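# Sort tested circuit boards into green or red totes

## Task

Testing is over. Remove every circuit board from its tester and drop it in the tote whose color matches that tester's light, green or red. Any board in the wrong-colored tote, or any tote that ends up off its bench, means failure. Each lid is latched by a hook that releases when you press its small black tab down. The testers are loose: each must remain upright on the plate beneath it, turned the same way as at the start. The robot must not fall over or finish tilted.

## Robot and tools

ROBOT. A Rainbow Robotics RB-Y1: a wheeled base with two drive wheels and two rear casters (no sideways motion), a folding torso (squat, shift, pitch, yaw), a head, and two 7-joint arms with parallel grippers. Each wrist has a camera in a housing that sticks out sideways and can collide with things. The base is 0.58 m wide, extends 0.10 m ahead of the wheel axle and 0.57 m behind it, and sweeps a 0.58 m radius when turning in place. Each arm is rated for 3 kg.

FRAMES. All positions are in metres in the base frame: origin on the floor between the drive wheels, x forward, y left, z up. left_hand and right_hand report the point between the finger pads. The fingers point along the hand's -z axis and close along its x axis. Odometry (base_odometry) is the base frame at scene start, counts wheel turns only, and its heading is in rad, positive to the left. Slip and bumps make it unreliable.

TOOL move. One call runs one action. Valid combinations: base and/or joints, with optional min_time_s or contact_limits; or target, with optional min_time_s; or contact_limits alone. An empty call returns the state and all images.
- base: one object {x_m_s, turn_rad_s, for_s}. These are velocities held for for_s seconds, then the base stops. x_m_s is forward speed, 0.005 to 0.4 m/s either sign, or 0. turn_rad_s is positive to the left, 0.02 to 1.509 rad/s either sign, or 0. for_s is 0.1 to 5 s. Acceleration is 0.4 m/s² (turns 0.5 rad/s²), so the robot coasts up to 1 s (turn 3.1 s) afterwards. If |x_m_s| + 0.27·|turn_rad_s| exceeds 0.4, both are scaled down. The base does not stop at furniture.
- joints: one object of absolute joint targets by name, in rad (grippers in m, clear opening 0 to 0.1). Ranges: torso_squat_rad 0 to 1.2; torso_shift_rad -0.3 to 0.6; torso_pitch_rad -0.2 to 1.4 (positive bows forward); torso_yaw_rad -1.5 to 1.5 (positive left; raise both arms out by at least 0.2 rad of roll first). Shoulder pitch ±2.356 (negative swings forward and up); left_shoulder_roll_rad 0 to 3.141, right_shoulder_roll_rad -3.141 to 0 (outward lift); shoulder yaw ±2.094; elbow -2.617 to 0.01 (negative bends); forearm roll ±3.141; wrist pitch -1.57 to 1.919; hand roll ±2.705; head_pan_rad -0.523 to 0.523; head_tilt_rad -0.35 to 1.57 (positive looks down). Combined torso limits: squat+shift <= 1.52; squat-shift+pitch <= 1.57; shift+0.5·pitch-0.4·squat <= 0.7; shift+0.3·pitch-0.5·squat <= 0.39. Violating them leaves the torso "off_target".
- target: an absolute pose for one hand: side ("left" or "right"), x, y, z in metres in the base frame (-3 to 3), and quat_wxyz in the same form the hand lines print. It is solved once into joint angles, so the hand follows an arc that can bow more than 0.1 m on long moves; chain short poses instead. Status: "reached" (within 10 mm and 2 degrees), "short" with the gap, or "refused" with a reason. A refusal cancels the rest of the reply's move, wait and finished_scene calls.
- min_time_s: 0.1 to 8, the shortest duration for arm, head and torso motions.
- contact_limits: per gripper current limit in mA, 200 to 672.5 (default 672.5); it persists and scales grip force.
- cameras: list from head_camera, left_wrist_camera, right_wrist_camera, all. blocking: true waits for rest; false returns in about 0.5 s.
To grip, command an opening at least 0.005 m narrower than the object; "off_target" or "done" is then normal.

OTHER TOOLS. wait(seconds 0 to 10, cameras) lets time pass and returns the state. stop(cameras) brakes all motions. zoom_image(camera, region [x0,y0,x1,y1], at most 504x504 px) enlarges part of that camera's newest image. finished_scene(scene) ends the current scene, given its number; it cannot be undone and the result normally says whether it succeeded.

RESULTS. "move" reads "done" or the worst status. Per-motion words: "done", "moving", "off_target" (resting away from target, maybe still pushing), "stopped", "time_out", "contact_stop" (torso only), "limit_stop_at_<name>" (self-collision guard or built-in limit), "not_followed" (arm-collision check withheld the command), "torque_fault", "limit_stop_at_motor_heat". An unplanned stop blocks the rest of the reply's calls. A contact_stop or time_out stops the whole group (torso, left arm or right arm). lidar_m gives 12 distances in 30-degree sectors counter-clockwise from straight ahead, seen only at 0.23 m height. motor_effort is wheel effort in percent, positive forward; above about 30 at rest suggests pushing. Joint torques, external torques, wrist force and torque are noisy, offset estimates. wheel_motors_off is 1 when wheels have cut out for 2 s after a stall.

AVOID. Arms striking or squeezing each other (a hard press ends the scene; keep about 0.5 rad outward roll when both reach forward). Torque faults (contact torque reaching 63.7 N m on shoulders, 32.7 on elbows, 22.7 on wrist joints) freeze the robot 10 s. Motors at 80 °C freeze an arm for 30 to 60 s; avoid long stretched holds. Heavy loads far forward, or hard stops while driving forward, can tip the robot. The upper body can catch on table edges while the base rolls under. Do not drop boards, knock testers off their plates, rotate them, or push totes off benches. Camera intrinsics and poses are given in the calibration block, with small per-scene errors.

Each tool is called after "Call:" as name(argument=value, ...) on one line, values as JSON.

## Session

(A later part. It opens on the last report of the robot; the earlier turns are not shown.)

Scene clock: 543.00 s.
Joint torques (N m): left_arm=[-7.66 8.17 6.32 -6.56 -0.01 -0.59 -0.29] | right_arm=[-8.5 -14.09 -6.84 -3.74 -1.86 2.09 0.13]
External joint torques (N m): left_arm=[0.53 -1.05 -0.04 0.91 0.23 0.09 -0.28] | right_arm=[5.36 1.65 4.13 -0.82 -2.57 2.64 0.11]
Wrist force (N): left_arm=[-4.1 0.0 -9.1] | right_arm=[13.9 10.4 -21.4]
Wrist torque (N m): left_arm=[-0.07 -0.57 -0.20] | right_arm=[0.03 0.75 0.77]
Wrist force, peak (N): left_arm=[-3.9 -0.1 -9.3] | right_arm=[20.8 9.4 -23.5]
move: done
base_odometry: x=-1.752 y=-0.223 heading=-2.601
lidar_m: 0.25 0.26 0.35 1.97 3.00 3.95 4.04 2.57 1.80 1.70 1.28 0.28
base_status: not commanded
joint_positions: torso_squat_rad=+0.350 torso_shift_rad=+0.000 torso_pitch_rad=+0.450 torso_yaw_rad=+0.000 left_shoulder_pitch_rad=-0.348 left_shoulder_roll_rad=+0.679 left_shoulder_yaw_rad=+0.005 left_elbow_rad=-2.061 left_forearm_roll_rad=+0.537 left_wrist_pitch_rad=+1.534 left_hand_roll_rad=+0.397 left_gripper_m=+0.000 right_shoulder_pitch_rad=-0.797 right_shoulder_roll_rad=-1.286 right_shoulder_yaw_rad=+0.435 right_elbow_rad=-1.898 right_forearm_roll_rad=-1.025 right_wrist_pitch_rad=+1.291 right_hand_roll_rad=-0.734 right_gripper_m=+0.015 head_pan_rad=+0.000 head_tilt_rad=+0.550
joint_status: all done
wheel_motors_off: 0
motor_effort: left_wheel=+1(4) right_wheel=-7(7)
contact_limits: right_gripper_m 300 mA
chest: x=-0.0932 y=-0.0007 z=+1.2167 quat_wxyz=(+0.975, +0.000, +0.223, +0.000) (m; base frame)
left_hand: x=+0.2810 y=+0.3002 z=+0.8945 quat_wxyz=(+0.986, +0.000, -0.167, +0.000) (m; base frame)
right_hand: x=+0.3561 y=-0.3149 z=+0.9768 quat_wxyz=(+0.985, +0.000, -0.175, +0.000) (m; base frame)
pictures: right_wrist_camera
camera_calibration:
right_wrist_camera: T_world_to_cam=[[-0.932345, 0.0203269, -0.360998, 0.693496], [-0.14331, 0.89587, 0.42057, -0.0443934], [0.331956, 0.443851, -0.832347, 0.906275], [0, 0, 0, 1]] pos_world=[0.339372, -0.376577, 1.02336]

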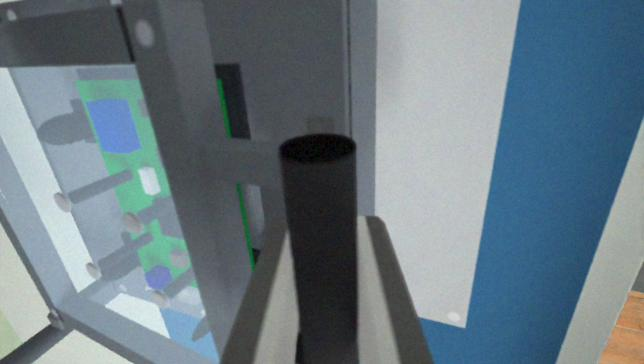

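Arc with x0=.356.

Call:
move(target={"side":"right","x":0.366,"y":-0.315,"z":1.03,"quat_wxyz":[0.985,0,-0.174,0]}, min_time_s=1.5, cameras=["right_wrist_camera"])

Call:
move(target={"side":"right","x":0.397,"y":-0.315,"z":1.082,"quat_wxyz":[0.985,0,-0.174,0]}, min_time_s=1.5)

Call:
move(target={"side":"right","x":0.442,"y":-0.315,"z":1.12,"quat_wxyz":[0.985,0,-0.174,0]}, min_time_s=1.5)

Call:
move(target={"side":"right","x":0.489,"y":-0.315,"z":1.14,"quat_wxyz":[0.97,0,-0.24,0]}, min_time_s=1.5)

Call:
move(target={"side":"right","x":0.521,"y":-0.315,"z":1.14,"quat_wxyz":[0.92,0,-0.391,0]}, min_time_s=1.5, cameras=["right_wrist_camera","head_camera"])

Call:
move(joints={"right_gripper_m":0.03})

Call:
move(target={"side":"right","x":0.506,"y":-0.315,"z":1.154,"quat_wxyz":[0.92,0,-0.391,0]})

Call:
move(target={"side":"right","x":0.486,"y":-0.315,"z":1.173,"quat_wxyz":[0.92,0,-0.391,0]})

Call:
move(target={"side":"right","x":0.454,"y":-0.315,"z":1.2,"quat_wxyz":[0.92,0,-0.391,0]})

Call:
move(target={"side":"right","x":0.355,"y":-0.315,"z":1.15,"quat_wxyz":[0.985,0,-0.174,0]})

Call:
move(target={"side":"right","x":0.375,"y":-0.315,"z":1.06,"quat_wxyz":[1,0,0,0]}, cameras=["right_wrist_camera","head_camera"])

Scene clock: 557.50 s.
Joint torques (N m): left_arm=[-7.67 8.18 6.23 -6.63 -0.06 -0.62 -0.27] | right_arm=[-14.33 -20.03 -12.62 -2.38 -0.32 2.21 0.06]
External joint torques (N m): left_arm=[0.52 -1.05 -0.12 0.83 0.18 0.06 -0.25] | right_arm=[0.24 -4.21 -1.46 -0.21 -1.03 2.77 0.04]
Wrist force (N): left_arm=[-3.8 0.1 -9.3] | right_arm=[10.3 16.7 -29.6]
Wrist torque (N m): left_arm=[-0.09 -0.54 -0.19] | right_arm=[0.10 0.76 0.83]
Wrist force, peak (N): left_arm=[-4.0 0.0 -9.3] | right_arm=[10.1 16.4 -30.1]
move: done
base_odometry: x=-1.752 y=-0.223 heading=-2.601
lidar_m: 0.26 0.26 0.34 1.98 3.00 3.95 4.04 2.57 1.79 1.70 1.27 0.28
base_status: not commanded
joint_positions: torso_squat_rad=+0.350 torso_shift_rad=+0.000 torso_pitch_rad=+0.450 torso_yaw_rad=+0.000 left_shoulder_pitch_rad=-0.348 left_shoulder_roll_rad=+0.679 left_shoulder_yaw_rad=+0.005 left_elbow_rad=-2.061 left_forearm_roll_rad=+0.537 left_wrist_pitch_rad=+1.534 left_hand_roll_rad=+0.397 left_gripper_m=+0.000 right_shoulder_pitch_rad=-0.897 right_shoulder_roll_rad=-1.333 right_shoulder_yaw_rad=+0.383 right_elbow_rad=-1.899 right_forearm_roll_rad=-1.137 right_wrist_pitch_rad=+1.403 right_hand_roll_rad=-0.714 right_gripper_m=+0.015 head_pan_rad=+0.000 head_tilt_rad=+0.550
joint_status: all done
wheel_motors_off: 0
motor_effort: left_wheel=+3(4) right_wheel=-3(7)
contact_limits: right_gripper_m 300 mA
chest: x=-0.0932 y=-0.0007 z=+1.2166 quat_wxyz=(+0.975, +0.000, +0.223, +0.000) (m; base frame)
left_hand: x=+0.2809 y=+0.3002 z=+0.8944 quat_wxyz=(+0.986, +0.000, -0.167, +0.000) (m; base frame)
right_hand: x=+0.3661 y=-0.3144 z=+1.0295 quat_wxyz=(+0.985, +0.001, -0.174, +0.000) (m; base frame)
right_hand_status: reached (checked arc, planned for 1.5 s): 1 mm and 0.1 deg off.
pictures: right_wrist_camera
camera_calibration:
right_wrist_camera: T_world_to_cam=[[-0.933268, 0.0199869, -0.358624, 0.719592], [-0.143013, 0.895215, 0.422063, -0.0674738], [0.329482, 0.445186, -0.832617, 0.948348], [0, 0, 0, 1]] pos_world=[0.349459, -0.37617, 1.07615]

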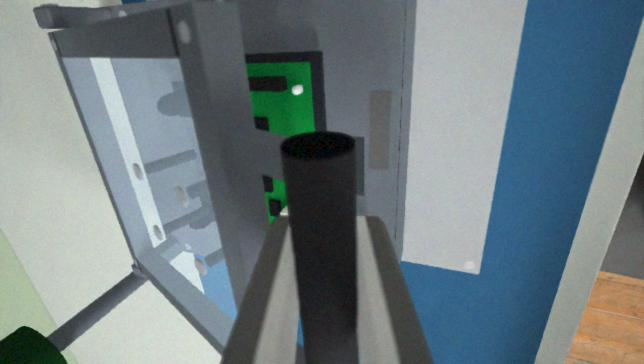

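Scene clock: 559.33 s.
Joint torques (N m): left_arm=[-7.95 8.47 5.95 -6.72 -0.05 -0.61 -0.28] | right_arm=[-15.9 -14.37 -9.88 2.33 3.52 -1.85 0.03]
External joint torques (N m): left_arm=[0.26 -0.75 -0.41 0.74 0.18 0.07 -0.26] | right_arm=[0.7 1 1.13 4.3 2.86 -1.25 0.01]
Wrist force (N): left_arm=[-3.5 -0.2 -8.8] | right_arm=[-10.3 16.9 0.2]
Wrist torque (N m): left_arm=[-0.05 -0.51 -0.21] | right_arm=[0.11 0.96 0.81]
Wrist force, peak (N): left_arm=[-3.9 0.1 -9.3] | right_arm=[10.4 16.3 -30.4]
move: done
base_odometry: x=-1.752 y=-0.223 heading=-2.601
lidar_m: 0.26 0.26 0.35 1.97 3.00 3.95 4.03 2.57 1.80 1.70 1.28 0.28
base_status: not commanded
joint_positions: torso_squat_rad=+0.350 torso_shift_rad=+0.000 torso_pitch_rad=+0.449 torso_yaw_rad=+0.000 left_shoulder_pitch_rad=-0.348 left_shoulder_roll_rad=+0.679 left_shoulder_yaw_rad=+0.005 left_elbow_rad=-2.061 left_forearm_roll_rad=+0.537 left_wrist_pitch_rad=+1.534 left_hand_roll_rad=+0.397 left_gripper_m=+0.000 right_shoulder_pitch_rad=-1.101 right_shoulder_roll_rad=-1.302 right_shoulder_yaw_rad=+0.387 right_elbow_rad=-1.760 right_forearm_roll_rad=-1.201 right_wrist_pitch_rad=+1.536 right_hand_roll_rad=-0.634 right_gripper_m=+0.015 head_pan_rad=+0.000 head_tilt_rad=+0.550
joint_status: all done
wheel_motors_off: 0
motor_effort: left_wheel=+3(4) right_wheel=+1(4)
contact_limits: right_gripper_m 300 mA
chest: x=-0.0938 y=-0.0006 z=+1.2168 quat_wxyz=(+0.975, +0.000, +0.223, +0.000) (m; base frame)
left_hand: x=+0.2807 y=+0.3002 z=+0.8948 quat_wxyz=(+0.986, +0.000, -0.168, +0.000) (m; base frame)
right_hand: x=+0.3959 y=-0.3144 z=+1.0831 quat_wxyz=(+0.984, +0.001, -0.176, +0.001) (m; base frame)
right_hand_status: reached (checked arc, planned for 1.5 s): 2 mm and 0.2 deg off.
pictures: none

Scene clock: 561.17 s.
Joint torques (N m): left_arm=[-7.88 8.24 6.04 -6.57 -0.07 -0.66 -0.22] | right_arm=[-16.68 -15.83 -7.61 1.5 3.19 -0.22 0]
External joint torques (N m): left_arm=[0.33 -0.98 -0.32 0.89 0.16 0.02 -0.21] | right_arm=[2.97 -1.63 2.46 4.24 2.61 0.44 -0.02]
Wrist force (N): left_arm=[-3.9 0.1 -9.1] | right_arm=[-3.5 21.1 -7.1]
Wrist torque (N m): left_arm=[-0.09 -0.57 -0.19] | right_arm=[0.04 0.74 0.74]
Wrist force, peak (N): left_arm=[-3.9 -0.2 -9.3] | right_arm=[-14.6 24.1 5.9]
move: done
base_odometry: x=-1.752 y=-0.223 heading=-2.601
lidar_m: 0.25 0.27 0.34 1.97 3.00 3.95 4.05 2.57 1.81 1.70 1.29 0.28
base_status: not commanded
joint_positions: torso_squat_rad=+0.350 torso_shift_rad=+0.000 torso_pitch_rad=+0.449 torso_yaw_rad=+0.000 left_shoulder_pitch_rad=-0.348 left_shoulder_roll_rad=+0.679 left_shoulder_yaw_rad=+0.005 left_elbow_rad=-2.061 left_forearm_roll_rad=+0.537 left_wrist_pitch_rad=+1.534 left_hand_roll_rad=+0.397 left_gripper_m=+0.000 right_shoulder_pitch_rad=-1.348 right_shoulder_roll_rad=-1.192 right_shoulder_yaw_rad=+0.442 right_elbow_rad=-1.480 right_forearm_roll_rad=-1.169 right_wrist_pitch_rad=+1.631 right_hand_roll_rad=-0.494 right_gripper_m=+0.015 head_pan_rad=+0.000 head_tilt_rad=+0.550
joint_status: all done
wheel_motors_off: 0
motor_effort: left_wheel=+5(6) right_wheel=+2(5)
contact_limits: right_gripper_m 300 mA
chest: x=-0.0937 y=-0.0005 z=+1.2167 quat_wxyz=(+0.975, +0.000, +0.223, +0.000) (m; base frame)
left_hand: x=+0.2807 y=+0.3003 z=+0.8947 quat_wxyz=(+0.986, +0.000, -0.168, +0.000) (m; base frame)
right_hand: x=+0.4422 y=-0.3140 z=+1.1203 quat_wxyz=(+0.985, +0.001, -0.174, +0.001) (m; base frame)
right_hand_status: reached (checked arc, planned for 1.5 s): 1 mm and 0.1 deg off.
pictures: none

Scene clock: 563.00 s.
Joint torques (N m): left_arm=[-7.81 8.29 6.34 -6.61 -0.05 -0.58 -0.22] | right_arm=[-21.13 -15.98 -9.01 0.11 3.21 -1.37 0.16]
External joint torques (N m): left_arm=[0.4 -0.92 -0.02 0.85 0.18 0.1 -0.2] | right_arm=[-0.12 -2.14 0.62 3.47 2.57 -0.46 0.13]
Wrist force (N): left_arm=[-3.5 -0.2 -9.0] | right_arm=[-5.2 19.1 -12.6]
Wrist torque (N m): left_arm=[-0.06 -0.51 -0.20] | right_arm=[0.13 0.86 0.73]
Wrist force, peak (N): left_arm=[-4.2 -0.1 -9.1] | right_arm=[-6.3 19.4 -13.5]
move: done
base_odometry: x=-1.752 y=-0.223 heading=-2.601
lidar_m: 0.26 0.26 0.35 1.98 3.00 3.95 4.04 2.57 1.80 1.71 1.28 0.28
base_status: not commanded
joint_positions: torso_squat_rad=+0.350 torso_shift_rad=+0.000 torso_pitch_rad=+0.450 torso_yaw_rad=+0.000 left_shoulder_pitch_rad=-0.348 left_shoulder_roll_rad=+0.679 left_shoulder_yaw_rad=+0.005 left_elbow_rad=-2.061 left_forearm_roll_rad=+0.537 left_wrist_pitch_rad=+1.534 left_hand_roll_rad=+0.397 left_gripper_m=+0.000 right_shoulder_pitch_rad=-1.421 right_shoulder_roll_rad=-1.137 right_shoulder_yaw_rad=+0.452 right_elbow_rad=-1.360 right_forearm_roll_rad=-1.074 right_wrist_pitch_rad=+1.523 right_hand_roll_rad=-0.431 right_gripper_m=+0.015 head_pan_rad=+0.000 head_tilt_rad=+0.550
joint_status: all done
wheel_motors_off: 0
motor_effort: left_wheel=+6(6) right_wheel=+3(3)
contact_limits: right_gripper_m 300 mA
chest: x=-0.0936 y=-0.0005 z=+1.2167 quat_wxyz=(+0.975, +0.000, +0.223, +0.000) (m; base frame)
left_hand: x=+0.2807 y=+0.3003 z=+0.8947 quat_wxyz=(+0.986, +0.000, -0.168, +0.000) (m; base frame)
right_hand: x=+0.4884 y=-0.3143 z=+1.1398 quat_wxyz=(+0.971, +0.000, -0.241, +0.001) (m; base frame)
right_hand_status: reached (checked arc, planned for 1.5 s): 1 mm and 0.1 deg off.
pictures: none

Scene clock: 564.83 s.
Joint torques (N m): left_arm=[-7.69 8.39 6.16 -6.64 0.07 -0.63 -0.31] | right_arm=[-12.04 -18.68 -9.78 1.68 2.9 0.08 -0.41]
External joint torques (N m): left_arm=[0.52 -0.83 -0.19 0.82 0.31 0.05 -0.29] | right_arm=[7.64 -3.59 1.13 4.98 1.94 1.38 -0.46]
Wrist force (N): left_arm=[-3.6 0.0 -9.0] | right_arm=[-1.3 20.8 -2.3]
Wrist torque (N m): left_arm=[-0.10 -0.51 -0.20] | right_arm=[0.19 0.81 0.76]
Wrist force, peak (N): left_arm=[-3.9 0.3 -9.5] | right_arm=[8.7 24.0 14.8]
move: done
base_odometry: x=-1.752 y=-0.223 heading=-2.601
lidar_m: 0.26 0.27 0.34 1.98 3.01 3.94 4.04 2.57 1.80 1.70 1.28 0.29
base_status: not commanded
joint_positions: torso_squat_rad=+0.350 torso_shift_rad=+0.000 torso_pitch_rad=+0.449 torso_yaw_rad=+0.000 left_shoulder_pitch_rad=-0.348 left_shoulder_roll_rad=+0.679 left_shoulder_yaw_rad=+0.005 left_elbow_rad=-2.061 left_forearm_roll_rad=+0.537 left_wrist_pitch_rad=+1.534 left_hand_roll_rad=+0.397 left_gripper_m=+0.000 right_shoulder_pitch_rad=-1.227 right_shoulder_roll_rad=-1.177 right_shoulder_yaw_rad=+0.411 right_elbow_rad=-1.545 right_forearm_roll_rad=-0.890 right_wrist_pitch_rad=+1.182 right_hand_roll_rad=-0.563 right_gripper_m=+0.015 head_pan_rad=+0.000 head_tilt_rad=+0.550
joint_status: all done
wheel_motors_off: 0
motor_effort: left_wheel=+6(6) right_wheel=+1(4)
contact_limits: right_gripper_m 300 mA
chest: x=-0.0939 y=-0.0004 z=+1.2168 quat_wxyz=(+0.975, +0.000, +0.223, +0.000) (m; base frame)
left_hand: x=+0.2806 y=+0.3004 z=+0.8948 quat_wxyz=(+0.986, +0.000, -0.168, +0.000) (m; base frame)
right_hand: x=+0.5210 y=-0.3135 z=+1.1414 quat_wxyz=(+0.920, +0.001, -0.392, +0.001) (m; base frame)
right_hand_status: reached (checked arc, planned for 1.5 s): 2 mm and 0.2 deg off.
pictures: head_camera, right_wrist_camera
camera_calibration:
head_camera: T_world_to_cam=[[0.0330741, -0.998731, 0.0379765, -0.055228], [-0.81828, -0.0488765, -0.572738, 0.864018], [0.573867, -0.0121326, -0.818859, 1.06768], [0, 0, 0, 1]] pos_world=[0.0961288, 0.0000260398, 1.37123]
right_wrist_camera: T_world_to_cam=[[-0.680149, 0.0191408, -0.732824, 1.19921], [-0.31586, 0.894454, 0.316519, 0.116909], [0.661536, 0.44675, -0.602316, 0.554532], [0, 0, 0, 1]] pos_world=[0.485728, -0.375261, 1.17581]

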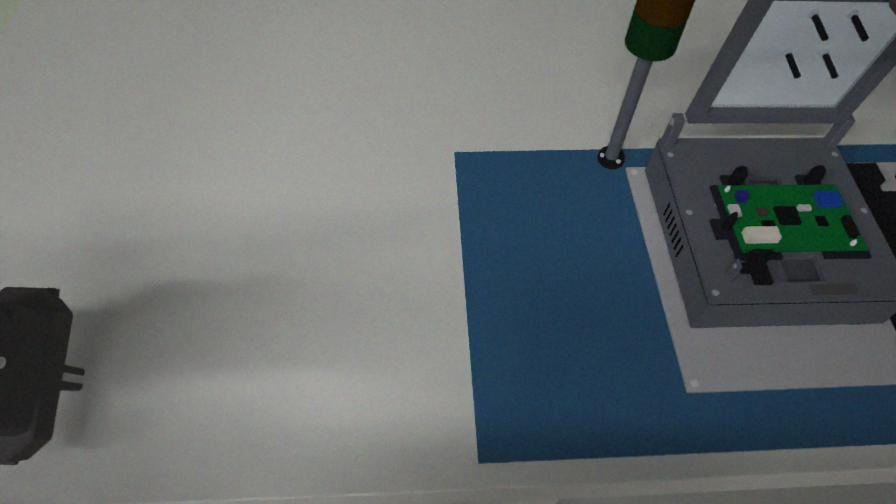

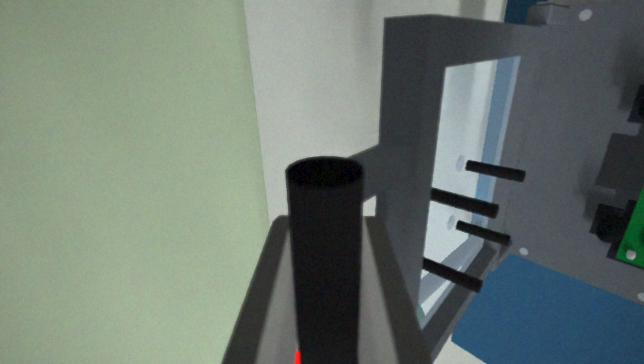

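Scene clock: 565.47 s.
Joint torques (N m): left_arm=[-7.73 8.46 6.16 -6.67 -0.08 -0.61 -0.28] | right_arm=[-7.16 -10.37 -2.66 0.38 -0.75 2.25 -0.16]
External joint torques (N m): left_arm=[0.48 -0.76 -0.2 0.79 0.16 0.07 -0.26] | right_arm=[12.51 4.73 8.25 3.67 -1.71 3.55 -0.2]
Wrist force (N): left_arm=[-3.8 -0.2 -9.0] | right_arm=[14.8 11.2 5.3]
Wrist torque (N m): left_arm=[-0.06 -0.54 -0.20] | right_arm=[0.06 0.45 0.34]
Wrist force, peak (N): left_arm=[-3.7 -0.1 -9.3] | right_arm=[17.4 11.7 6.4]
move: done
base_odometry: x=-1.752 y=-0.223 heading=-2.601
lidar_m: 0.26 0.27 0.35 1.98 3.01 3.95 4.05 2.57 1.80 1.70 1.28 0.28
base_status: not commanded
joint_positions: torso_squat_rad=+0.350 torso_shift_rad=+0.000 torso_pitch_rad=+0.449 torso_yaw_rad=+0.000 left_shoulder_pitch_rad=-0.348 left_shoulder_roll_rad=+0.679 left_shoulder_yaw_rad=+0.005 left_elbow_rad=-2.061 left_forearm_roll_rad=+0.537 left_wrist_pitch_rad=+1.534 left_hand_roll_rad=+0.397 left_gripper_m=+0.000 right_shoulder_pitch_rad=-1.229 right_shoulder_roll_rad=-1.179 right_shoulder_yaw_rad=+0.410 right_elbow_rad=-1.545 right_forearm_roll_rad=-0.889 right_wrist_pitch_rad=+1.181 right_hand_roll_rad=-0.563 right_gripper_m=+0.030 head_pan_rad=+0.000 head_tilt_rad=+0.550
joint_status: all done
wheel_motors_off: 0
motor_effort: left_wheel=+4(6) right_wheel=+1(3)
contact_limits: right_gripper_m 300 mA
chest: x=-0.0939 y=-0.0005 z=+1.2168 quat_wxyz=(+0.975, +0.000, +0.223, +0.000) (m; base frame)
left_hand: x=+0.2807 y=+0.3002 z=+0.8950 quat_wxyz=(+0.986, +0.000, -0.168, +0.000) (m; base frame)
right_hand: x=+0.5214 y=-0.3147 z=+1.1435 quat_wxyz=(+0.919, +0.001, -0.394, +0.000) (m; base frame)
pictures: none

Scene clock: 566.50 s.
Joint torques (N m): left_arm=[-7.85 8.32 6.12 -6.55 -0.03 -0.62 -0.32] | right_arm=[-15.89 -14.11 -10.96 -2.33 0.48 -1.05 -0.04]
External joint torques (N m): left_arm=[0.35 -0.9 -0.24 0.92 0.21 0.06 -0.31] | right_arm=[2.96 1.08 0.18 0.5 -0.53 0.21 -0.08]
Wrist force (N): left_arm=[-3.8 0.0 -9.2] | right_arm=[-2.3 11.1 -11.4]
Wrist torque (N m): left_arm=[-0.09 -0.55 -0.20] | right_arm=[-0.12 0.61 0.48]
Wrist force, peak (N): left_arm=[-4.0 0.1 -9.3] | right_arm=[15.0 12.1 3.0]
move: done
base_odometry: x=-1.752 y=-0.223 heading=-2.601
lidar_m: 0.25 0.26 0.34 1.98 3.00 3.94 4.04 2.57 1.80 1.70 1.28 0.28
base_status: not commanded
joint_positions: torso_squat_rad=+0.350 torso_shift_rad=+0.000 torso_pitch_rad=+0.450 torso_yaw_rad=+0.000 left_shoulder_pitch_rad=-0.348 left_shoulder_roll_rad=+0.679 left_shoulder_yaw_rad=+0.005 left_elbow_rad=-2.061 left_forearm_roll_rad=+0.537 left_wrist_pitch_rad=+1.534 left_hand_roll_rad=+0.397 left_gripper_m=+0.000 right_shoulder_pitch_rad=-1.204 right_shoulder_roll_rad=-1.227 right_shoulder_yaw_rad=+0.387 right_elbow_rad=-1.626 right_forearm_roll_rad=-0.916 right_wrist_pitch_rad=+1.219 right_hand_roll_rad=-0.599 right_gripper_m=+0.030 head_pan_rad=+0.000 head_tilt_rad=+0.550
joint_status: all done
wheel_motors_off: 0
motor_effort: left_wheel=+3(5) right_wheel=+0(2)
contact_limits: right_gripper_m 300 mA
chest: x=-0.0935 y=-0.0007 z=+1.2167 quat_wxyz=(+0.975, +0.000, +0.223, +0.000) (m; base frame)
left_hand: x=+0.2808 y=+0.3001 z=+0.8947 quat_wxyz=(+0.986, +0.000, -0.168, +0.000) (m; base frame)
right_hand: x=+0.5065 y=-0.3152 z=+1.1538 quat_wxyz=(+0.920, +0.000, -0.391, +0.000) (m; base frame)
right_hand_status: reached (checked arc, planned for 0.3 s): 1 mm and 0.0 deg off.
pictures: none

Scene clock: 567.57 s.
Joint torques (N m): left_arm=[-7.87 8.36 6.25 -6.55 0.11 -0.58 -0.23] | right_arm=[-14.74 -14.35 -11.27 -2.08 0.6 -1.13 -0.07]
External joint torques (N m): left_arm=[0.33 -0.86 -0.11 0.91 0.34 0.11 -0.21] | right_arm=[2.99 0.89 0.05 0.04 -0.47 0.08 -0.12]
Wrist force (N): left_arm=[-3.9 0.1 -8.8] | right_arm=[-2.5 11.2 -11.0]
Wrist torque (N m): left_arm=[-0.10 -0.56 -0.20] | right_arm=[-0.14 0.57 0.49]
Wrist force, peak (N): left_arm=[-3.7 -0.2 -9.3] | right_arm=[-2.8 11.5 -12.3]
move: done
base_odometry: x=-1.752 y=-0.223 heading=-2.601
lidar_m: 0.26 0.26 0.35 1.97 2.99 3.95 4.03 2.58 1.80 1.71 1.27 0.28
base_status: not commanded
joint_positions: torso_squat_rad=+0.350 torso_shift_rad=+0.000 torso_pitch_rad=+0.450 torso_yaw_rad=+0.000 left_shoulder_pitch_rad=-0.348 left_shoulder_roll_rad=+0.679 left_shoulder_yaw_rad=+0.005 left_elbow_rad=-2.061 left_forearm_roll_rad=+0.537 left_wrist_pitch_rad=+1.534 left_hand_roll_rad=+0.397 left_gripper_m=+0.000 right_shoulder_pitch_rad=-1.179 right_shoulder_roll_rad=-1.296 right_shoulder_yaw_rad=+0.350 right_elbow_rad=-1.728 right_forearm_roll_rad=-0.961 right_wrist_pitch_rad=+1.265 right_hand_roll_rad=-0.646 right_gripper_m=+0.030 head_pan_rad=+0.000 head_tilt_rad=+0.550
joint_status: all done
wheel_motors_off: 0
motor_effort: left_wheel=+3(4) right_wheel=+0(2)
contact_limits: right_gripper_m 300 mA
chest: x=-0.0935 y=-0.0007 z=+1.2167 quat_wxyz=(+0.975, +0.000, +0.223, +0.000) (m; base frame)
left_hand: x=+0.2809 y=+0.3001 z=+0.8947 quat_wxyz=(+0.986, +0.000, -0.167, +0.000) (m; base frame)
right_hand: x=+0.4862 y=-0.3149 z=+1.1733 quat_wxyz=(+0.920, +0.000, -0.391, +0.000) (m; base frame)
right_hand_status: reached (checked arc, planned for 0.4 s): 0 mm and 0.0 deg off.
pictures: none

Scene clock: 568.63 s.
Joint torques (N m): left_arm=[-7.81 8.43 6.24 -6.58 -0.06 -0.63 -0.37] | right_arm=[-13.3 -13.91 -11.11 -0.92 0.83 -1.16 -0.08]
External joint torques (N m): left_arm=[0.39 -0.79 -0.12 0.88 0.18 0.05 -0.35] | right_arm=[2.65 1.37 0.25 0.01 -0.32 -0.02 -0.13]
Wrist force (N): left_arm=[-3.6 0.2 -9.3] | right_arm=[-2.3 11.0 -11.4]
Wrist torque (N m): left_arm=[-0.10 -0.52 -0.20] | right_arm=[-0.09 0.62 0.50]
Wrist force, peak (N): left_arm=[-3.9 -0.2 -9.3] | right_arm=[-3.3 11.0 -12.5]
move: done
base_odometry: x=-1.752 y=-0.223 heading=-2.601
lidar_m: 0.26 0.26 0.34 1.97 3.00 3.95 4.04 2.56 1.81 1.70 1.27 0.28
base_status: not commanded
joint_positions: torso_squat_rad=+0.350 torso_shift_rad=+0.000 torso_pitch_rad=+0.450 torso_yaw_rad=+0.000 left_shoulder_pitch_rad=-0.348 left_shoulder_roll_rad=+0.679 left_shoulder_yaw_rad=+0.005 left_elbow_rad=-2.061 left_forearm_roll_rad=+0.537 left_wrist_pitch_rad=+1.534 left_hand_roll_rad=+0.397 left_gripper_m=+0.000 right_shoulder_pitch_rad=-1.133 right_shoulder_roll_rad=-1.404 right_shoulder_yaw_rad=+0.281 right_elbow_rad=-1.867 right_forearm_roll_rad=-1.042 right_wrist_pitch_rad=+1.317 right_hand_roll_rad=-0.713 right_gripper_m=+0.030 head_pan_rad=+0.000 head_tilt_rad=+0.550
joint_status: all done
wheel_motors_off: 0
motor_effort: left_wheel=+2(5) right_wheel=-1(2)
contact_limits: right_gripper_m 300 mA
chest: x=-0.0935 y=-0.0007 z=+1.2167 quat_wxyz=(+0.975, +0.000, +0.223, +0.000) (m; base frame)
left_hand: x=+0.2809 y=+0.3001 z=+0.8947 quat_wxyz=(+0.986, +0.000, -0.167, +0.000) (m; base frame)
right_hand: x=+0.4543 y=-0.3148 z=+1.2003 quat_wxyz=(+0.920, -0.001, -0.391, +0.000) (m; base frame)
right_hand_status: reached (checked arc, planned for 0.4 s): 0 mm and 0.1 deg off.
pictures: none

Scene clock: 569.50 s.
Joint torques (N m): left_arm=[-7.98 8.55 6.21 -6.6 -0.05 -0.59 -0.29] | right_arm=[-12.2 -14.84 -9.78 -0.19 0.81 -0.9 -0.24]
External joint torques (N m): left_arm=[0.22 -0.68 -0.15 0.86 0.18 0.1 -0.27] | right_arm=[2.23 0.21 1.02 -0.13 0.1 -0.35 -0.26]
Wrist force (N): left_arm=[-3.7 0.0 -8.9] | right_arm=[-0.3 10.8 -12.9]
Wrist torque (N m): left_arm=[-0.09 -0.54 -0.22] | right_arm=[-0.08 0.71 0.52]
Wrist force, peak (N): left_arm=[-4.0 -0.1 -9.2] | right_arm=[-1.1 11.2 -13.0]
move: done
base_odometry: x=-1.752 y=-0.223 heading=-2.601
lidar_m: 0.26 0.26 0.35 1.98 3.00 3.95 4.05 2.56 1.80 1.71 1.28 0.28
base_status: not commanded
joint_positions: torso_squat_rad=+0.350 torso_shift_rad=+0.000 torso_pitch_rad=+0.450 torso_yaw_rad=+0.000 left_shoulder_pitch_rad=-0.348 left_shoulder_roll_rad=+0.679 left_shoulder_yaw_rad=+0.005 left_elbow_rad=-2.061 left_forearm_roll_rad=+0.537 left_wrist_pitch_rad=+1.534 left_hand_roll_rad=+0.397 left_gripper_m=+0.000 right_shoulder_pitch_rad=-1.120 right_shoulder_roll_rad=-1.479 right_shoulder_yaw_rad=+0.292 right_elbow_rad=-1.919 right_forearm_roll_rad=-1.396 right_wrist_pitch_rad=+1.628 right_hand_roll_rad=-0.723 right_gripper_m=+0.030 head_pan_rad=+0.000 head_tilt_rad=+0.550
joint_status: all done
wheel_motors_off: 0
motor_effort: left_wheel=+2(4) right_wheel=+0(1)
contact_limits: right_gripper_m 300 mA
chest: x=-0.0935 y=-0.0007 z=+1.2167 quat_wxyz=(+0.975, +0.000, +0.223, +0.000) (m; base frame)
left_hand: x=+0.2808 y=+0.3001 z=+0.8947 quat_wxyz=(+0.986, +0.000, -0.167, +0.000) (m; base frame)
right_hand: x=+0.3551 y=-0.3149 z=+1.1503 quat_wxyz=(+0.985, +0.000, -0.174, +0.000) (m; base frame)
right_hand_status: reached (checked arc, planned for 0.5 s): 0 mm and 0.0 deg off.
pictures: none

Scene clock: 570.93 s.
Joint torques (N m): left_arm=[-7.84 8.17 6.15 -6.51 0 -0.62 -0.31] | right_arm=[-18.76 -14.03 -9.03 -1.63 0.21 -0.03 -0.13]
External joint torques (N m): left_arm=[0.35 -1.06 -0.21 0.95 0.23 0.06 -0.29] | right_arm=[0.52 0.24 0.81 0.89 -0.05 0.01 -0.13]
Wrist force (N): left_arm=[-3.7 0.3 -9.1] | right_arm=[1.8 10.9 -13.1]
Wrist torque (N m): left_arm=[-0.13 -0.55 -0.20] | right_arm=[-0.09 0.80 0.54]
Wrist force, peak (N): left_arm=[-4.0 -0.2 -9.3] | right_arm=[2.0 11.1 -14.3]
move: done
base_odometry: x=-1.752 y=-0.223 heading=-2.601
lidar_m: 0.26 0.27 0.34 1.98 3.01 3.94 4.04 2.57 1.80 1.70 1.28 0.28
base_status: not commanded
joint_positions: torso_squat_rad=+0.350 torso_shift_rad=+0.000 torso_pitch_rad=+0.450 torso_yaw_rad=+0.000 left_shoulder_pitch_rad=-0.348 left_shoulder_roll_rad=+0.679 left_shoulder_yaw_rad=+0.005 left_elbow_rad=-2.061 left_forearm_roll_rad=+0.537 left_wrist_pitch_rad=+1.534 left_hand_roll_rad=+0.397 left_gripper_m=+0.000 right_shoulder_pitch_rad=-1.314 right_shoulder_roll_rad=-1.176 right_shoulder_yaw_rad=+0.543 right_elbow_rad=-1.435 right_forearm_roll_rad=-1.322 right_wrist_pitch_rad=+1.795 right_hand_roll_rad=-0.505 right_gripper_m=+0.030 head_pan_rad=+0.000 head_tilt_rad=+0.550
joint_status: all done
wheel_motors_off: 0
motor_effort: left_wheel=+2(4) right_wheel=+0(2)
contact_limits: right_gripper_m 300 mA
chest: x=-0.0935 y=-0.0007 z=+1.2167 quat_wxyz=(+0.975, +0.000, +0.223, +0.000) (m; base frame)
left_hand: x=+0.2808 y=+0.3001 z=+0.8946 quat_wxyz=(+0.986, +0.000, -0.167, +0.000) (m; base frame)
right_hand: x=+0.3743 y=-0.3145 z=+1.0603 quat_wxyz=(+1.000, +0.000, -0.003, +0.000) (m; base frame)
right_hand_status: reached (checked arc, planned for 0.8 s): 1 mm and 0.3 deg off.
pictures: head_camera, right_wrist_camera
camera_calibration:
head_camera: T_world_to_cam=[[0.0329429, -0.998754, 0.0374799, -0.0549438], [-0.8187, -0.0484757, -0.572172, 0.863558], [0.573276, -0.0118357, -0.819277, 1.06785], [0, 0, 0, 1]] pos_world=[0.0966296, -0.00037493, 1.37103]
right_wrist_camera: T_world_to_cam=[[-0.999553, 0.020034, -0.022169, 0.406361], [0.00808729, 0.895626, 0.444735, -0.159663], [0.0287649, 0.444357, -0.895388, 1.15005], [0, 0, 0, 1]] pos_world=[0.37439, -0.376174, 1.10976]

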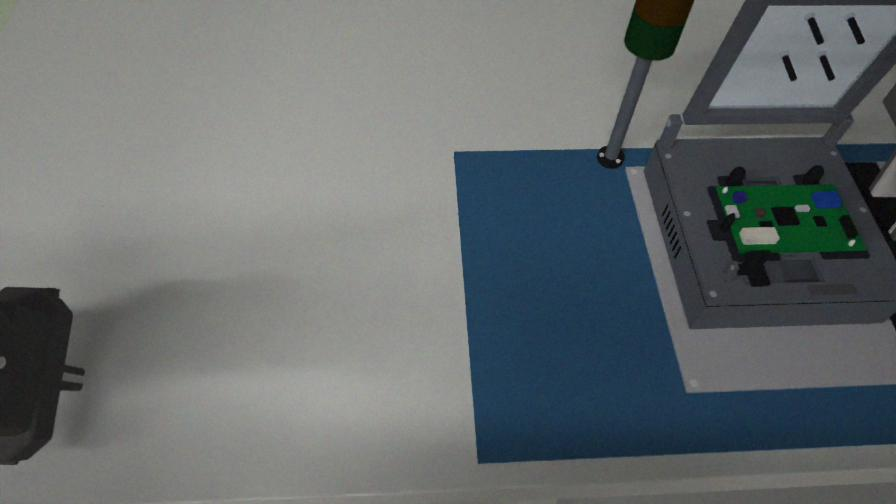

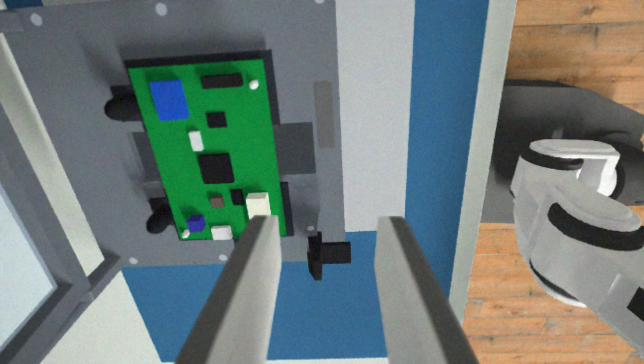

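Call:
move(joints={"right_gripper_m":0.087}, contact_limits={"right_gripper_m":672})

Call:
move(target={"side":"right","x":0.394,"y":-0.31,"z":1.05,"quat_wxyz":[0.9976,0,-0.07,0]})

Call:
move(target={"side":"right","x":0.422,"y":-0.309,"z":1.01,"quat_wxyz":[0.9976,0,-0.07,0]}, cameras=["right_wrist_camera"])

Call:
move(target={"side":"right","x":0.441,"y":-0.308,"z":0.975,"quat_wxyz":[0.9976,0,-0.07,0]})

Call:
move(target={"side":"right","x":0.441,"y":-0.308,"z":0.955,"quat_wxyz":[0.9976,0,-0.07,0]}, cameras=["right_wrist_camera"])

Scene clock: 581.70 s.
Joint torques (N m): left_arm=[-7.84 8.4 6.37 -6.56 -0.13 -0.62 -0.23] | right_arm=[-18.62 -13.93 -8.78 -1.69 0.18 -0.04 -0.07]
External joint torques (N m): left_arm=[0.36 -0.82 0.02 0.9 0.11 0.06 -0.22] | right_arm=[0.67 0.34 1.06 0.83 -0.08 0 -0.07]
Wrist force (N): left_arm=[-3.6 0.0 -8.9] | right_arm=[2.2 10.5 -13.0]
Wrist torque (N m): left_arm=[-0.09 -0.53 -0.20] | right_arm=[-0.02 0.84 0.55]
Wrist force, peak (N): left_arm=[-4.1 0.1 -9.5] | right_arm=[2.2 10.8 -13.3]
move: done
base_odometry: x=-1.752 y=-0.223 heading=-2.601
lidar_m: 0.26 0.26 0.35 1.96 3.00 3.95 4.04 2.56 1.80 1.71 1.27 0.28
base_status: not commanded
joint_positions: torso_squat_rad=+0.350 torso_shift_rad=+0.000 torso_pitch_rad=+0.450 torso_yaw_rad=+0.000 left_shoulder_pitch_rad=-0.348 left_shoulder_roll_rad=+0.679 left_shoulder_yaw_rad=+0.005 left_elbow_rad=-2.061 left_forearm_roll_rad=+0.537 left_wrist_pitch_rad=+1.534 left_hand_roll_rad=+0.397 left_gripper_m=+0.000 right_shoulder_pitch_rad=-1.314 right_shoulder_roll_rad=-1.176 right_shoulder_yaw_rad=+0.543 right_elbow_rad=-1.435 right_forearm_roll_rad=-1.322 right_wrist_pitch_rad=+1.795 right_hand_roll_rad=-0.505 right_gripper_m=+0.087 head_pan_rad=+0.000 head_tilt_rad=+0.550
joint_status: all done
wheel_motors_off: 0
motor_effort: left_wheel=+3(4) right_wheel=-1(2)
contact_limits: right_gripper_m 672 mA
chest: x=-0.0935 y=-0.0007 z=+1.2167 quat_wxyz=(+0.975, +0.000, +0.223, +0.000) (m; base frame)
left_hand: x=+0.2808 y=+0.3001 z=+0.8946 quat_wxyz=(+0.986, +0.000, -0.167, +0.000) (m; base frame)
right_hand: x=+0.3743 y=-0.3145 z=+1.0603 quat_wxyz=(+1.000, +0.000, -0.003, +0.000) (m; base frame)
pictures: none

Scene clock: 582.60 s.
Joint torques (N m): left_arm=[-7.74 8.29 6.01 -6.68 0.03 -0.63 -0.34] | right_arm=[-16.7 -14.71 -10.74 -2.38 0.2 -0.03 -0.12]
External joint torques (N m): left_arm=[0.45 -0.93 -0.34 0.78 0.27 0.05 -0.32] | right_arm=[2.21 -0.18 -0.45 0.19 -0.2 0.24 -0.13]
Wrist force (N): left_arm=[-3.9 0.1 -9.1] | right_arm=[1.4 10.8 -13.3]
Wrist torque (N m): left_arm=[-0.09 -0.58 -0.20] | right_arm=[-0.06 0.81 0.52]
Wrist force, peak (N): left_arm=[-4.0 0.0 -9.2] | right_arm=[1.5 11.8 -13.6]
move: done
base_odometry: x=-1.752 y=-0.223 heading=-2.601
lidar_m: 0.26 0.26 0.34 1.98 3.00 3.95 4.04 2.57 1.80 1.70 1.28 0.27
base_status: not commanded
joint_positions: torso_squat_rad=+0.350 torso_shift_rad=+0.000 torso_pitch_rad=+0.450 torso_yaw_rad=+0.000 left_shoulder_pitch_rad=-0.348 left_shoulder_roll_rad=+0.679 left_shoulder_yaw_rad=+0.005 left_elbow_rad=-2.061 left_forearm_roll_rad=+0.537 left_wrist_pitch_rad=+1.534 left_hand_roll_rad=+0.397 left_gripper_m=+0.000 right_shoulder_pitch_rad=-1.253 right_shoulder_roll_rad=-1.186 right_shoulder_yaw_rad=+0.529 right_elbow_rad=-1.511 right_forearm_roll_rad=-1.252 right_wrist_pitch_rad=+1.658 right_hand_roll_rad=-0.538 right_gripper_m=+0.087 head_pan_rad=+0.000 head_tilt_rad=+0.550
joint_status: all done
wheel_motors_off: 0
motor_effort: left_wheel=+2(4) right_wheel=+0(2)
contact_limits: right_gripper_m 672 mA
chest: x=-0.0935 y=-0.0007 z=+1.2167 quat_wxyz=(+0.975, +0.000, +0.223, +0.000) (m; base frame)
left_hand: x=+0.2809 y=+0.3001 z=+0.8946 quat_wxyz=(+0.986, +0.000, -0.167, +0.000) (m; base frame)
right_hand: x=+0.3940 y=-0.3099 z=+1.0502 quat_wxyz=(+0.998, +0.000, -0.070, +0.000) (m; base frame)
right_hand_status: reached (checked arc, planned for 0.3 s): 0 mm and 0.0 deg off.
pictures: none

Scene clock: 583.73 s.
Joint torques (N m): left_arm=[-7.66 8.24 6.06 -6.56 -0.02 -0.63 -0.24] | right_arm=[-19.96 -13.22 -8.38 -2.43 0.33 -0.24 0.04]
External joint torques (N m): left_arm=[0.53 -0.99 -0.3 0.9 0.22 0.05 -0.23] | right_arm=[0.47 1.11 1.2 0.87 -0.06 0.06 0.04]
Wrist force (N): left_arm=[-3.8 -0.2 -9.0] | right_arm=[1.1 11.0 -13.1]
Wrist torque (N m): left_arm=[-0.05 -0.53 -0.20] | right_arm=[-0.09 0.76 0.52]
Wrist force, peak (N): left_arm=[-3.9 0.1 -9.3] | right_arm=[1.0 11.2 -14.1]
move: done
base_odometry: x=-1.752 y=-0.223 heading=-2.601
lidar_m: 0.25 0.27 0.34 1.97 3.00 3.95 4.04 2.56 1.80 1.71 1.28 0.28
base_status: not commanded
joint_positions: torso_squat_rad=+0.350 torso_shift_rad=+0.000 torso_pitch_rad=+0.450 torso_yaw_rad=+0.000 left_shoulder_pitch_rad=-0.348 left_shoulder_roll_rad=+0.679 left_shoulder_yaw_rad=+0.005 left_elbow_rad=-2.061 left_forearm_roll_rad=+0.537 left_wrist_pitch_rad=+1.534 left_hand_roll_rad=+0.397 left_gripper_m=+0.000 right_shoulder_pitch_rad=-1.283 right_shoulder_roll_rad=-1.075 right_shoulder_yaw_rad=+0.583 right_elbow_rad=-1.319 right_forearm_roll_rad=-1.169 right_wrist_pitch_rad=+1.572 right_hand_roll_rad=-0.447 right_gripper_m=+0.087 head_pan_rad=+0.000 head_tilt_rad=+0.550
joint_status: all done
wheel_motors_off: 0
motor_effort: left_wheel=+3(5) right_wheel=-1(2)
contact_limits: right_gripper_m 672 mA
chest: x=-0.0935 y=-0.0007 z=+1.2167 quat_wxyz=(+0.975, +0.000, +0.223, +0.000) (m; base frame)
left_hand: x=+0.2808 y=+0.3001 z=+0.8946 quat_wxyz=(+0.986, +0.000, -0.167, +0.000) (m; base frame)
right_hand: x=+0.4214 y=-0.3089 z=+1.0103 quat_wxyz=(+0.997, +0.000, -0.071, +0.000) (m; base frame)
right_hand_status: reached (checked arc, planned for 0.5 s): 1 mm and 0.2 deg off.
pictures: right_wrist_camera
camera_calibration:
right_wrist_camera: T_world_to_cam=[[-0.987051, 0.0203367, -0.159115, 0.585405], [-0.0525468, 0.896207, 0.440514, -0.112855], [0.151558, 0.443171, -0.883533, 1.03734], [0, 0, 0, 1]] pos_world=[0.414677, -0.370481, 1.05938]

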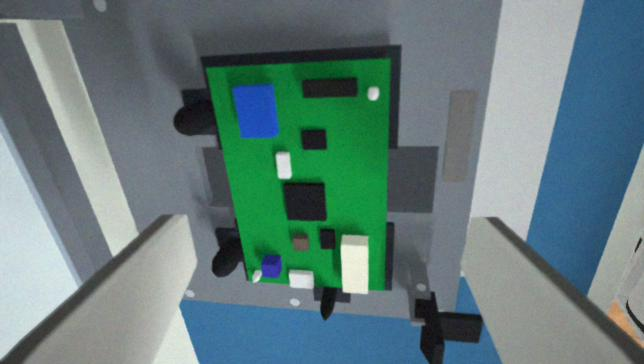

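Scene clock: 584.87 s.
Joint torques (N m): left_arm=[-7.77 8.36 6.31 -6.64 -0.06 -0.6 -0.27] | right_arm=[-20.95 -12.86 -7.75 -2.84 0.25 -0.27 -0.03]
External joint torques (N m): left_arm=[0.43 -0.86 -0.05 0.82 0.17 0.08 -0.25] | right_arm=[0.64 1.19 0.87 0.91 -0.12 0.05 -0.04]
Wrist force (N): left_arm=[-3.6 -0.2 -8.9] | right_arm=[1.1 10.7 -13.0]
Wrist torque (N m): left_arm=[-0.08 -0.53 -0.19] | right_arm=[-0.05 0.79 0.52]
Wrist force, peak (N): left_arm=[-3.8 -0.2 -9.3] | right_arm=[0.9 11.5 -13.8]
move: done
base_odometry: x=-1.752 y=-0.223 heading=-2.601
lidar_m: 0.25 0.26 0.35 1.98 3.00 3.95 4.04 2.56 1.80 1.71 1.28 0.28
base_status: not commanded
joint_positions: torso_squat_rad=+0.350 torso_shift_rad=+0.000 torso_pitch_rad=+0.450 torso_yaw_rad=+0.000 left_shoulder_pitch_rad=-0.348 left_shoulder_roll_rad=+0.679 left_shoulder_yaw_rad=+0.005 left_elbow_rad=-2.061 left_forearm_roll_rad=+0.537 left_wrist_pitch_rad=+1.534 left_hand_roll_rad=+0.397 left_gripper_m=+0.000 right_shoulder_pitch_rad=-1.310 right_shoulder_roll_rad=-0.978 right_shoulder_yaw_rad=+0.620 right_elbow_rad=-1.135 right_forearm_roll_rad=-1.115 right_wrist_pitch_rad=+1.488 right_hand_roll_rad=-0.363 right_gripper_m=+0.087 head_pan_rad=+0.000 head_tilt_rad=+0.550
joint_status: all done
wheel_motors_off: 0
motor_effort: left_wheel=+1(3) right_wheel=-1(2)
contact_limits: right_gripper_m 672 mA
chest: x=-0.0935 y=-0.0007 z=+1.2167 quat_wxyz=(+0.975, +0.000, +0.223, +0.000) (m; base frame)
left_hand: x=+0.2808 y=+0.3001 z=+0.8947 quat_wxyz=(+0.986, +0.000, -0.167, +0.000) (m; base frame)
right_hand: x=+0.4405 y=-0.3079 z=+0.9753 quat_wxyz=(+0.997, +0.000, -0.071, +0.000) (m; base frame)
right_hand_status: reached (checked arc, planned for 0.5 s): 1 mm and 0.2 deg off.
pictures: none

Scene clock: 585.50 s.
Joint torques (N m): left_arm=[-7.72 8.39 6.1 -6.71 -0.04 -0.61 -0.29] | right_arm=[-19.72 -12.47 -7.63 -2.9 0.24 -0.26 0.09]
External joint torques (N m): left_arm=[0.47 -0.83 -0.26 0.75 0.2 0.07 -0.28] | right_arm=[1.92 1.57 0.72 0.94 -0.12 0.05 0.09]
Wrist force (N): left_arm=[-3.5 0.1 -9.2] | right_arm=[1.4 11.0 -12.8]
Wrist torque (N m): left_arm=[-0.11 -0.51 -0.20] | right_arm=[-0.09 0.81 0.50]
Wrist force, peak (N): left_arm=[-4.1 0.2 -9.2] | right_arm=[1.5 11.3 -14.3]
move: done
base_odometry: x=-1.752 y=-0.223 heading=-2.601
lidar_m: 0.26 0.27 0.34 1.98 3.00 3.94 4.04 2.58 1.80 1.70 1.28 0.28
base_status: not commanded
joint_positions: torso_squat_rad=+0.350 torso_shift_rad=+0.000 torso_pitch_rad=+0.450 torso_yaw_rad=+0.000 left_shoulder_pitch_rad=-0.348 left_shoulder_roll_rad=+0.679 left_shoulder_yaw_rad=+0.005 left_elbow_rad=-2.061 left_forearm_roll_rad=+0.537 left_wrist_pitch_rad=+1.534 left_hand_roll_rad=+0.397 left_gripper_m=+0.000 right_shoulder_pitch_rad=-1.295 right_shoulder_roll_rad=-0.949 right_shoulder_yaw_rad=+0.632 right_elbow_rad=-1.092 right_forearm_roll_rad=-1.099 right_wrist_pitch_rad=+1.445 right_hand_roll_rad=-0.344 right_gripper_m=+0.087 head_pan_rad=+0.000 head_tilt_rad=+0.550
joint_status: all done
wheel_motors_off: 0
motor_effort: left_wheel=+1(4) right_wheel=-1(1)
contact_limits: right_gripper_m 672 mA
chest: x=-0.0935 y=-0.0007 z=+1.2167 quat_wxyz=(+0.975, +0.000, +0.223, +0.000) (m; base frame)
left_hand: x=+0.2808 y=+0.3001 z=+0.8946 quat_wxyz=(+0.986, +0.000, -0.167, +0.000) (m; base frame)
right_hand: x=+0.4411 y=-0.3080 z=+0.9553 quat_wxyz=(+0.998, +0.000, -0.070, +0.000) (m; base frame)
right_hand_status: reached (checked arc, planned for 0.2 s): 0 mm and 0.0 deg off.
pictures: right_wrist_camera
camera_calibration:
right_wrist_camera: T_world_to_cam=[[-0.987368, 0.0203655, -0.157127, 0.594422], [-0.0517345, 0.895909, 0.441214, -0.0894672], [0.149757, 0.44377, -0.883539, 0.986382], [0, 0, 0, 1]] pos_world=[0.434567, -0.369678, 1.00438]

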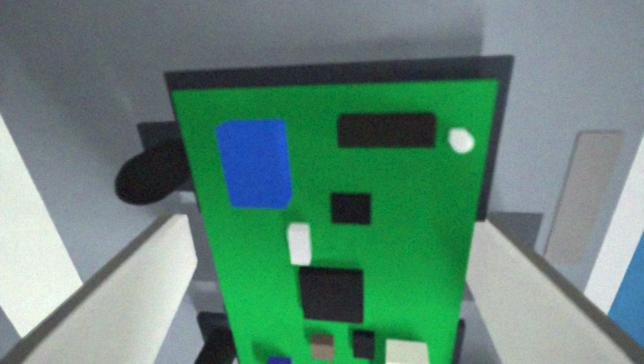

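Call:
move(target={"side":"right","x":0.441,"y":-0.306,"z":0.937,"quat_wxyz":[0.9976,0,-0.07,0]})

Call:
move(target={"side":"right","x":0.441,"y":-0.306,"z":0.931,"quat_wxyz":[0.9976,0,-0.07,0]})

Call:
move(joints={"right_gripper_m":0.05}, cameras=["right_wrist_camera"])

Scene clock: 591.60 s.
Joint torques (N m): left_arm=[-7.68 8.46 6.31 -6.53 0.06 -0.63 -0.27] | right_arm=[-19.84 -12.7 -7.11 -2.95 0.26 -0.33 0.19]
External joint torques (N m): left_arm=[0.52 -0.76 -0.04 0.93 0.3 0.05 -0.25] | right_arm=[1.84 1.24 0.98 0.97 -0.1 -0.01 0.18]
Wrist force (N): left_arm=[-3.8 0.1 -8.7] | right_arm=[1.1 10.9 -12.7]
Wrist torque (N m): left_arm=[-0.11 -0.54 -0.20] | right_arm=[-0.08 0.78 0.52]
Wrist force, peak (N): left_arm=[-4.0 0.4 -9.2] | right_arm=[1.0 11.0 -14.0]
move: done
base_odometry: x=-1.752 y=-0.223 heading=-2.601
lidar_m: 0.26 0.26 0.35 1.98 3.01 3.95 4.04 2.57 1.80 1.70 1.27 0.28
base_status: not commanded
joint_positions: torso_squat_rad=+0.350 torso_shift_rad=+0.000 torso_pitch_rad=+0.450 torso_yaw_rad=+0.000 left_shoulder_pitch_rad=-0.348 left_shoulder_roll_rad=+0.679 left_shoulder_yaw_rad=+0.005 left_elbow_rad=-2.061 left_forearm_roll_rad=+0.537 left_wrist_pitch_rad=+1.534 left_hand_roll_rad=+0.397 left_gripper_m=+0.000 right_shoulder_pitch_rad=-1.281 right_shoulder_roll_rad=-0.921 right_shoulder_yaw_rad=+0.643 right_elbow_rad=-1.056 right_forearm_roll_rad=-1.084 right_wrist_pitch_rad=+1.405 right_hand_roll_rad=-0.333 right_gripper_m=+0.087 head_pan_rad=+0.000 head_tilt_rad=+0.550
joint_status: all done
wheel_motors_off: 0
motor_effort: left_wheel=+3(4) right_wheel=+1(2)
contact_limits: right_gripper_m 672 mA
chest: x=-0.0935 y=-0.0007 z=+1.2167 quat_wxyz=(+0.975, +0.000, +0.223, +0.000) (m; base frame)
left_hand: x=+0.2808 y=+0.3001 z=+0.8946 quat_wxyz=(+0.986, +0.000, -0.167, +0.000) (m; base frame)
right_hand: x=+0.4412 y=-0.3060 z=+0.9373 quat_wxyz=(+0.998, +0.000, -0.070, +0.000) (m; base frame)
right_hand_status: reached (checked arc, planned for 0.2 s): 0 mm and 0.0 deg off.
pictures: none

Scene clock: 592.13 s.
Joint torques (N m): left_arm=[-7.96 8.33 6.24 -6.64 0.01 -0.67 -0.27] | right_arm=[-18.86 -12.82 -7.12 -2.45 0.55 -0.29 0.1]
External joint torques (N m): left_arm=[0.24 -0.89 -0.12 0.82 0.24 0.01 -0.26] | right_arm=[2.82 1.1 0.88 1.49 0.19 0.03 0.09]
Wrist force (N): left_arm=[-4.0 -0.1 -8.8] | right_arm=[1.4 11.3 -12.7]
Wrist torque (N m): left_arm=[-0.08 -0.56 -0.20] | right_arm=[-0.07 0.81 0.54]
Wrist force, peak (N): left_arm=[-4.2 0.4 -9.2] | right_arm=[0.7 15.1 -11.2]
move: done
base_odometry: x=-1.752 y=-0.223 heading=-2.601
lidar_m: 0.25 0.26 0.34 1.98 3.00 3.95 4.04 2.56 1.80 1.70 1.28 0.28
base_status: not commanded
joint_positions: torso_squat_rad=+0.350 torso_shift_rad=+0.000 torso_pitch_rad=+0.450 torso_yaw_rad=+0.000 left_shoulder_pitch_rad=-0.348 left_shoulder_roll_rad=+0.679 left_shoulder_yaw_rad=+0.005 left_elbow_rad=-2.061 left_forearm_roll_rad=+0.537 left_wrist_pitch_rad=+1.534 left_hand_roll_rad=+0.397 left_gripper_m=+0.000 right_shoulder_pitch_rad=-1.277 right_shoulder_roll_rad=-0.912 right_shoulder_yaw_rad=+0.646 right_elbow_rad=-1.043 right_forearm_roll_rad=-1.080 right_wrist_pitch_rad=+1.391 right_hand_roll_rad=-0.328 right_gripper_m=+0.087 head_pan_rad=+0.000 head_tilt_rad=+0.550
joint_status: all done
wheel_motors_off: 0
motor_effort: left_wheel=+3(4) right_wheel=-2(3)
contact_limits: right_gripper_m 672 mA
chest: x=-0.0935 y=-0.0007 z=+1.2167 quat_wxyz=(+0.975, +0.000, +0.223, +0.000) (m; base frame)
left_hand: x=+0.2808 y=+0.3002 z=+0.8946 quat_wxyz=(+0.986, +0.000, -0.167, +0.000) (m; base frame)
right_hand: x=+0.4411 y=-0.3058 z=+0.9315 quat_wxyz=(+0.998, +0.000, -0.070, +0.000) (m; base frame)
right_hand_status: reached (checked arc, planned for 0.1 s): 0 mm and 0.1 deg off.
pictures: none

Scene clock: 593.03 s.
Joint torques (N m): left_arm=[-7.84 8.35 6.15 -6.58 0.03 -0.65 -0.29] | right_arm=[-16.12 -12.47 -6.44 -2.6 -1.24 2.85 -0.14]
External joint torques (N m): left_arm=[0.35 -0.87 -0.21 0.88 0.27 0.03 -0.27] | right_arm=[5.57 1.45 1.56 1.34 -1.59 3.17 -0.15]
Wrist force (N): left_arm=[-3.7 0.2 -9.3] | right_arm=[16.7 8.7 -16.2]
Wrist torque (N m): left_arm=[-0.10 -0.51 -0.19] | right_arm=[0.01 0.90 0.97]
Wrist force, peak (N): left_arm=[-3.4 -0.1 -9.4] | right_arm=[23.8 7.9 -17.4]
move: off_target
base_odometry: x=-1.752 y=-0.223 heading=-2.601
lidar_m: 0.25 0.26 0.34 1.98 2.99 3.95 4.04 2.56 1.79 1.70 1.28 0.29
base_status: not commanded
joint_positions: torso_squat_rad=+0.350 torso_shift_rad=+0.000 torso_pitch_rad=+0.450 torso_yaw_rad=+0.000 left_shoulder_pitch_rad=-0.348 left_shoulder_roll_rad=+0.679 left_shoulder_yaw_rad=+0.005 left_elbow_rad=-2.061 left_forearm_roll_rad=+0.537 left_wrist_pitch_rad=+1.534 left_hand_roll_rad=+0.397 left_gripper_m=+0.000 right_shoulder_pitch_rad=-1.277 right_shoulder_roll_rad=-0.912 right_shoulder_yaw_rad=+0.646 right_elbow_rad=-1.043 right_forearm_roll_rad=-1.079 right_wrist_pitch_rad=+1.390 right_hand_roll_rad=-0.328 right_gripper_m=+0.070 head_pan_rad=+0.000 head_tilt_rad=+0.550
joint_status: right_gripper_m off_target (ended at +0.070, target +0.050)
wheel_motors_off: 0
motor_effort: left_wheel=+3(4) right_wheel=-4(6)
contact_limits: right_gripper_m 672 mA
chest: x=-0.0933 y=-0.0007 z=+1.2167 quat_wxyz=(+0.975, +0.000, +0.223, +0.000) (m; base frame)
left_hand: x=+0.2809 y=+0.3002 z=+0.8945 quat_wxyz=(+0.986, +0.000, -0.167, +0.000) (m; base frame)
right_hand: x=+0.4417 y=-0.3058 z=+0.9318 quat_wxyz=(+0.997, +0.000, -0.071, +0.000) (m; base frame)
pictures: right_wrist_camera
camera_calibration:
right_wrist_camera: T_world_to_cam=[[-0.987121, 0.01984, -0.158742, 0.592451], [-0.0529537, 0.895821, 0.441249, -0.0806269], [0.150959, 0.443972, -0.883233, 0.963686], [0, 0, 0, 1]] pos_world=[0.435075, -0.367377, 0.980783]

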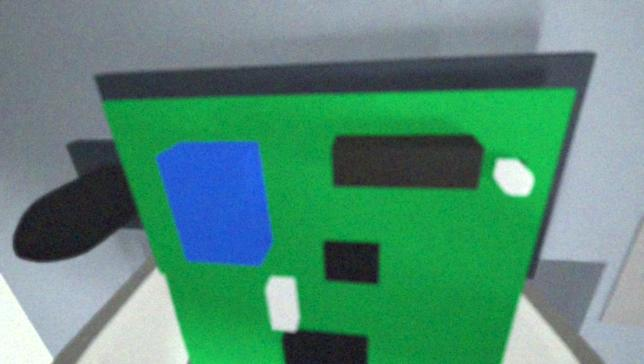

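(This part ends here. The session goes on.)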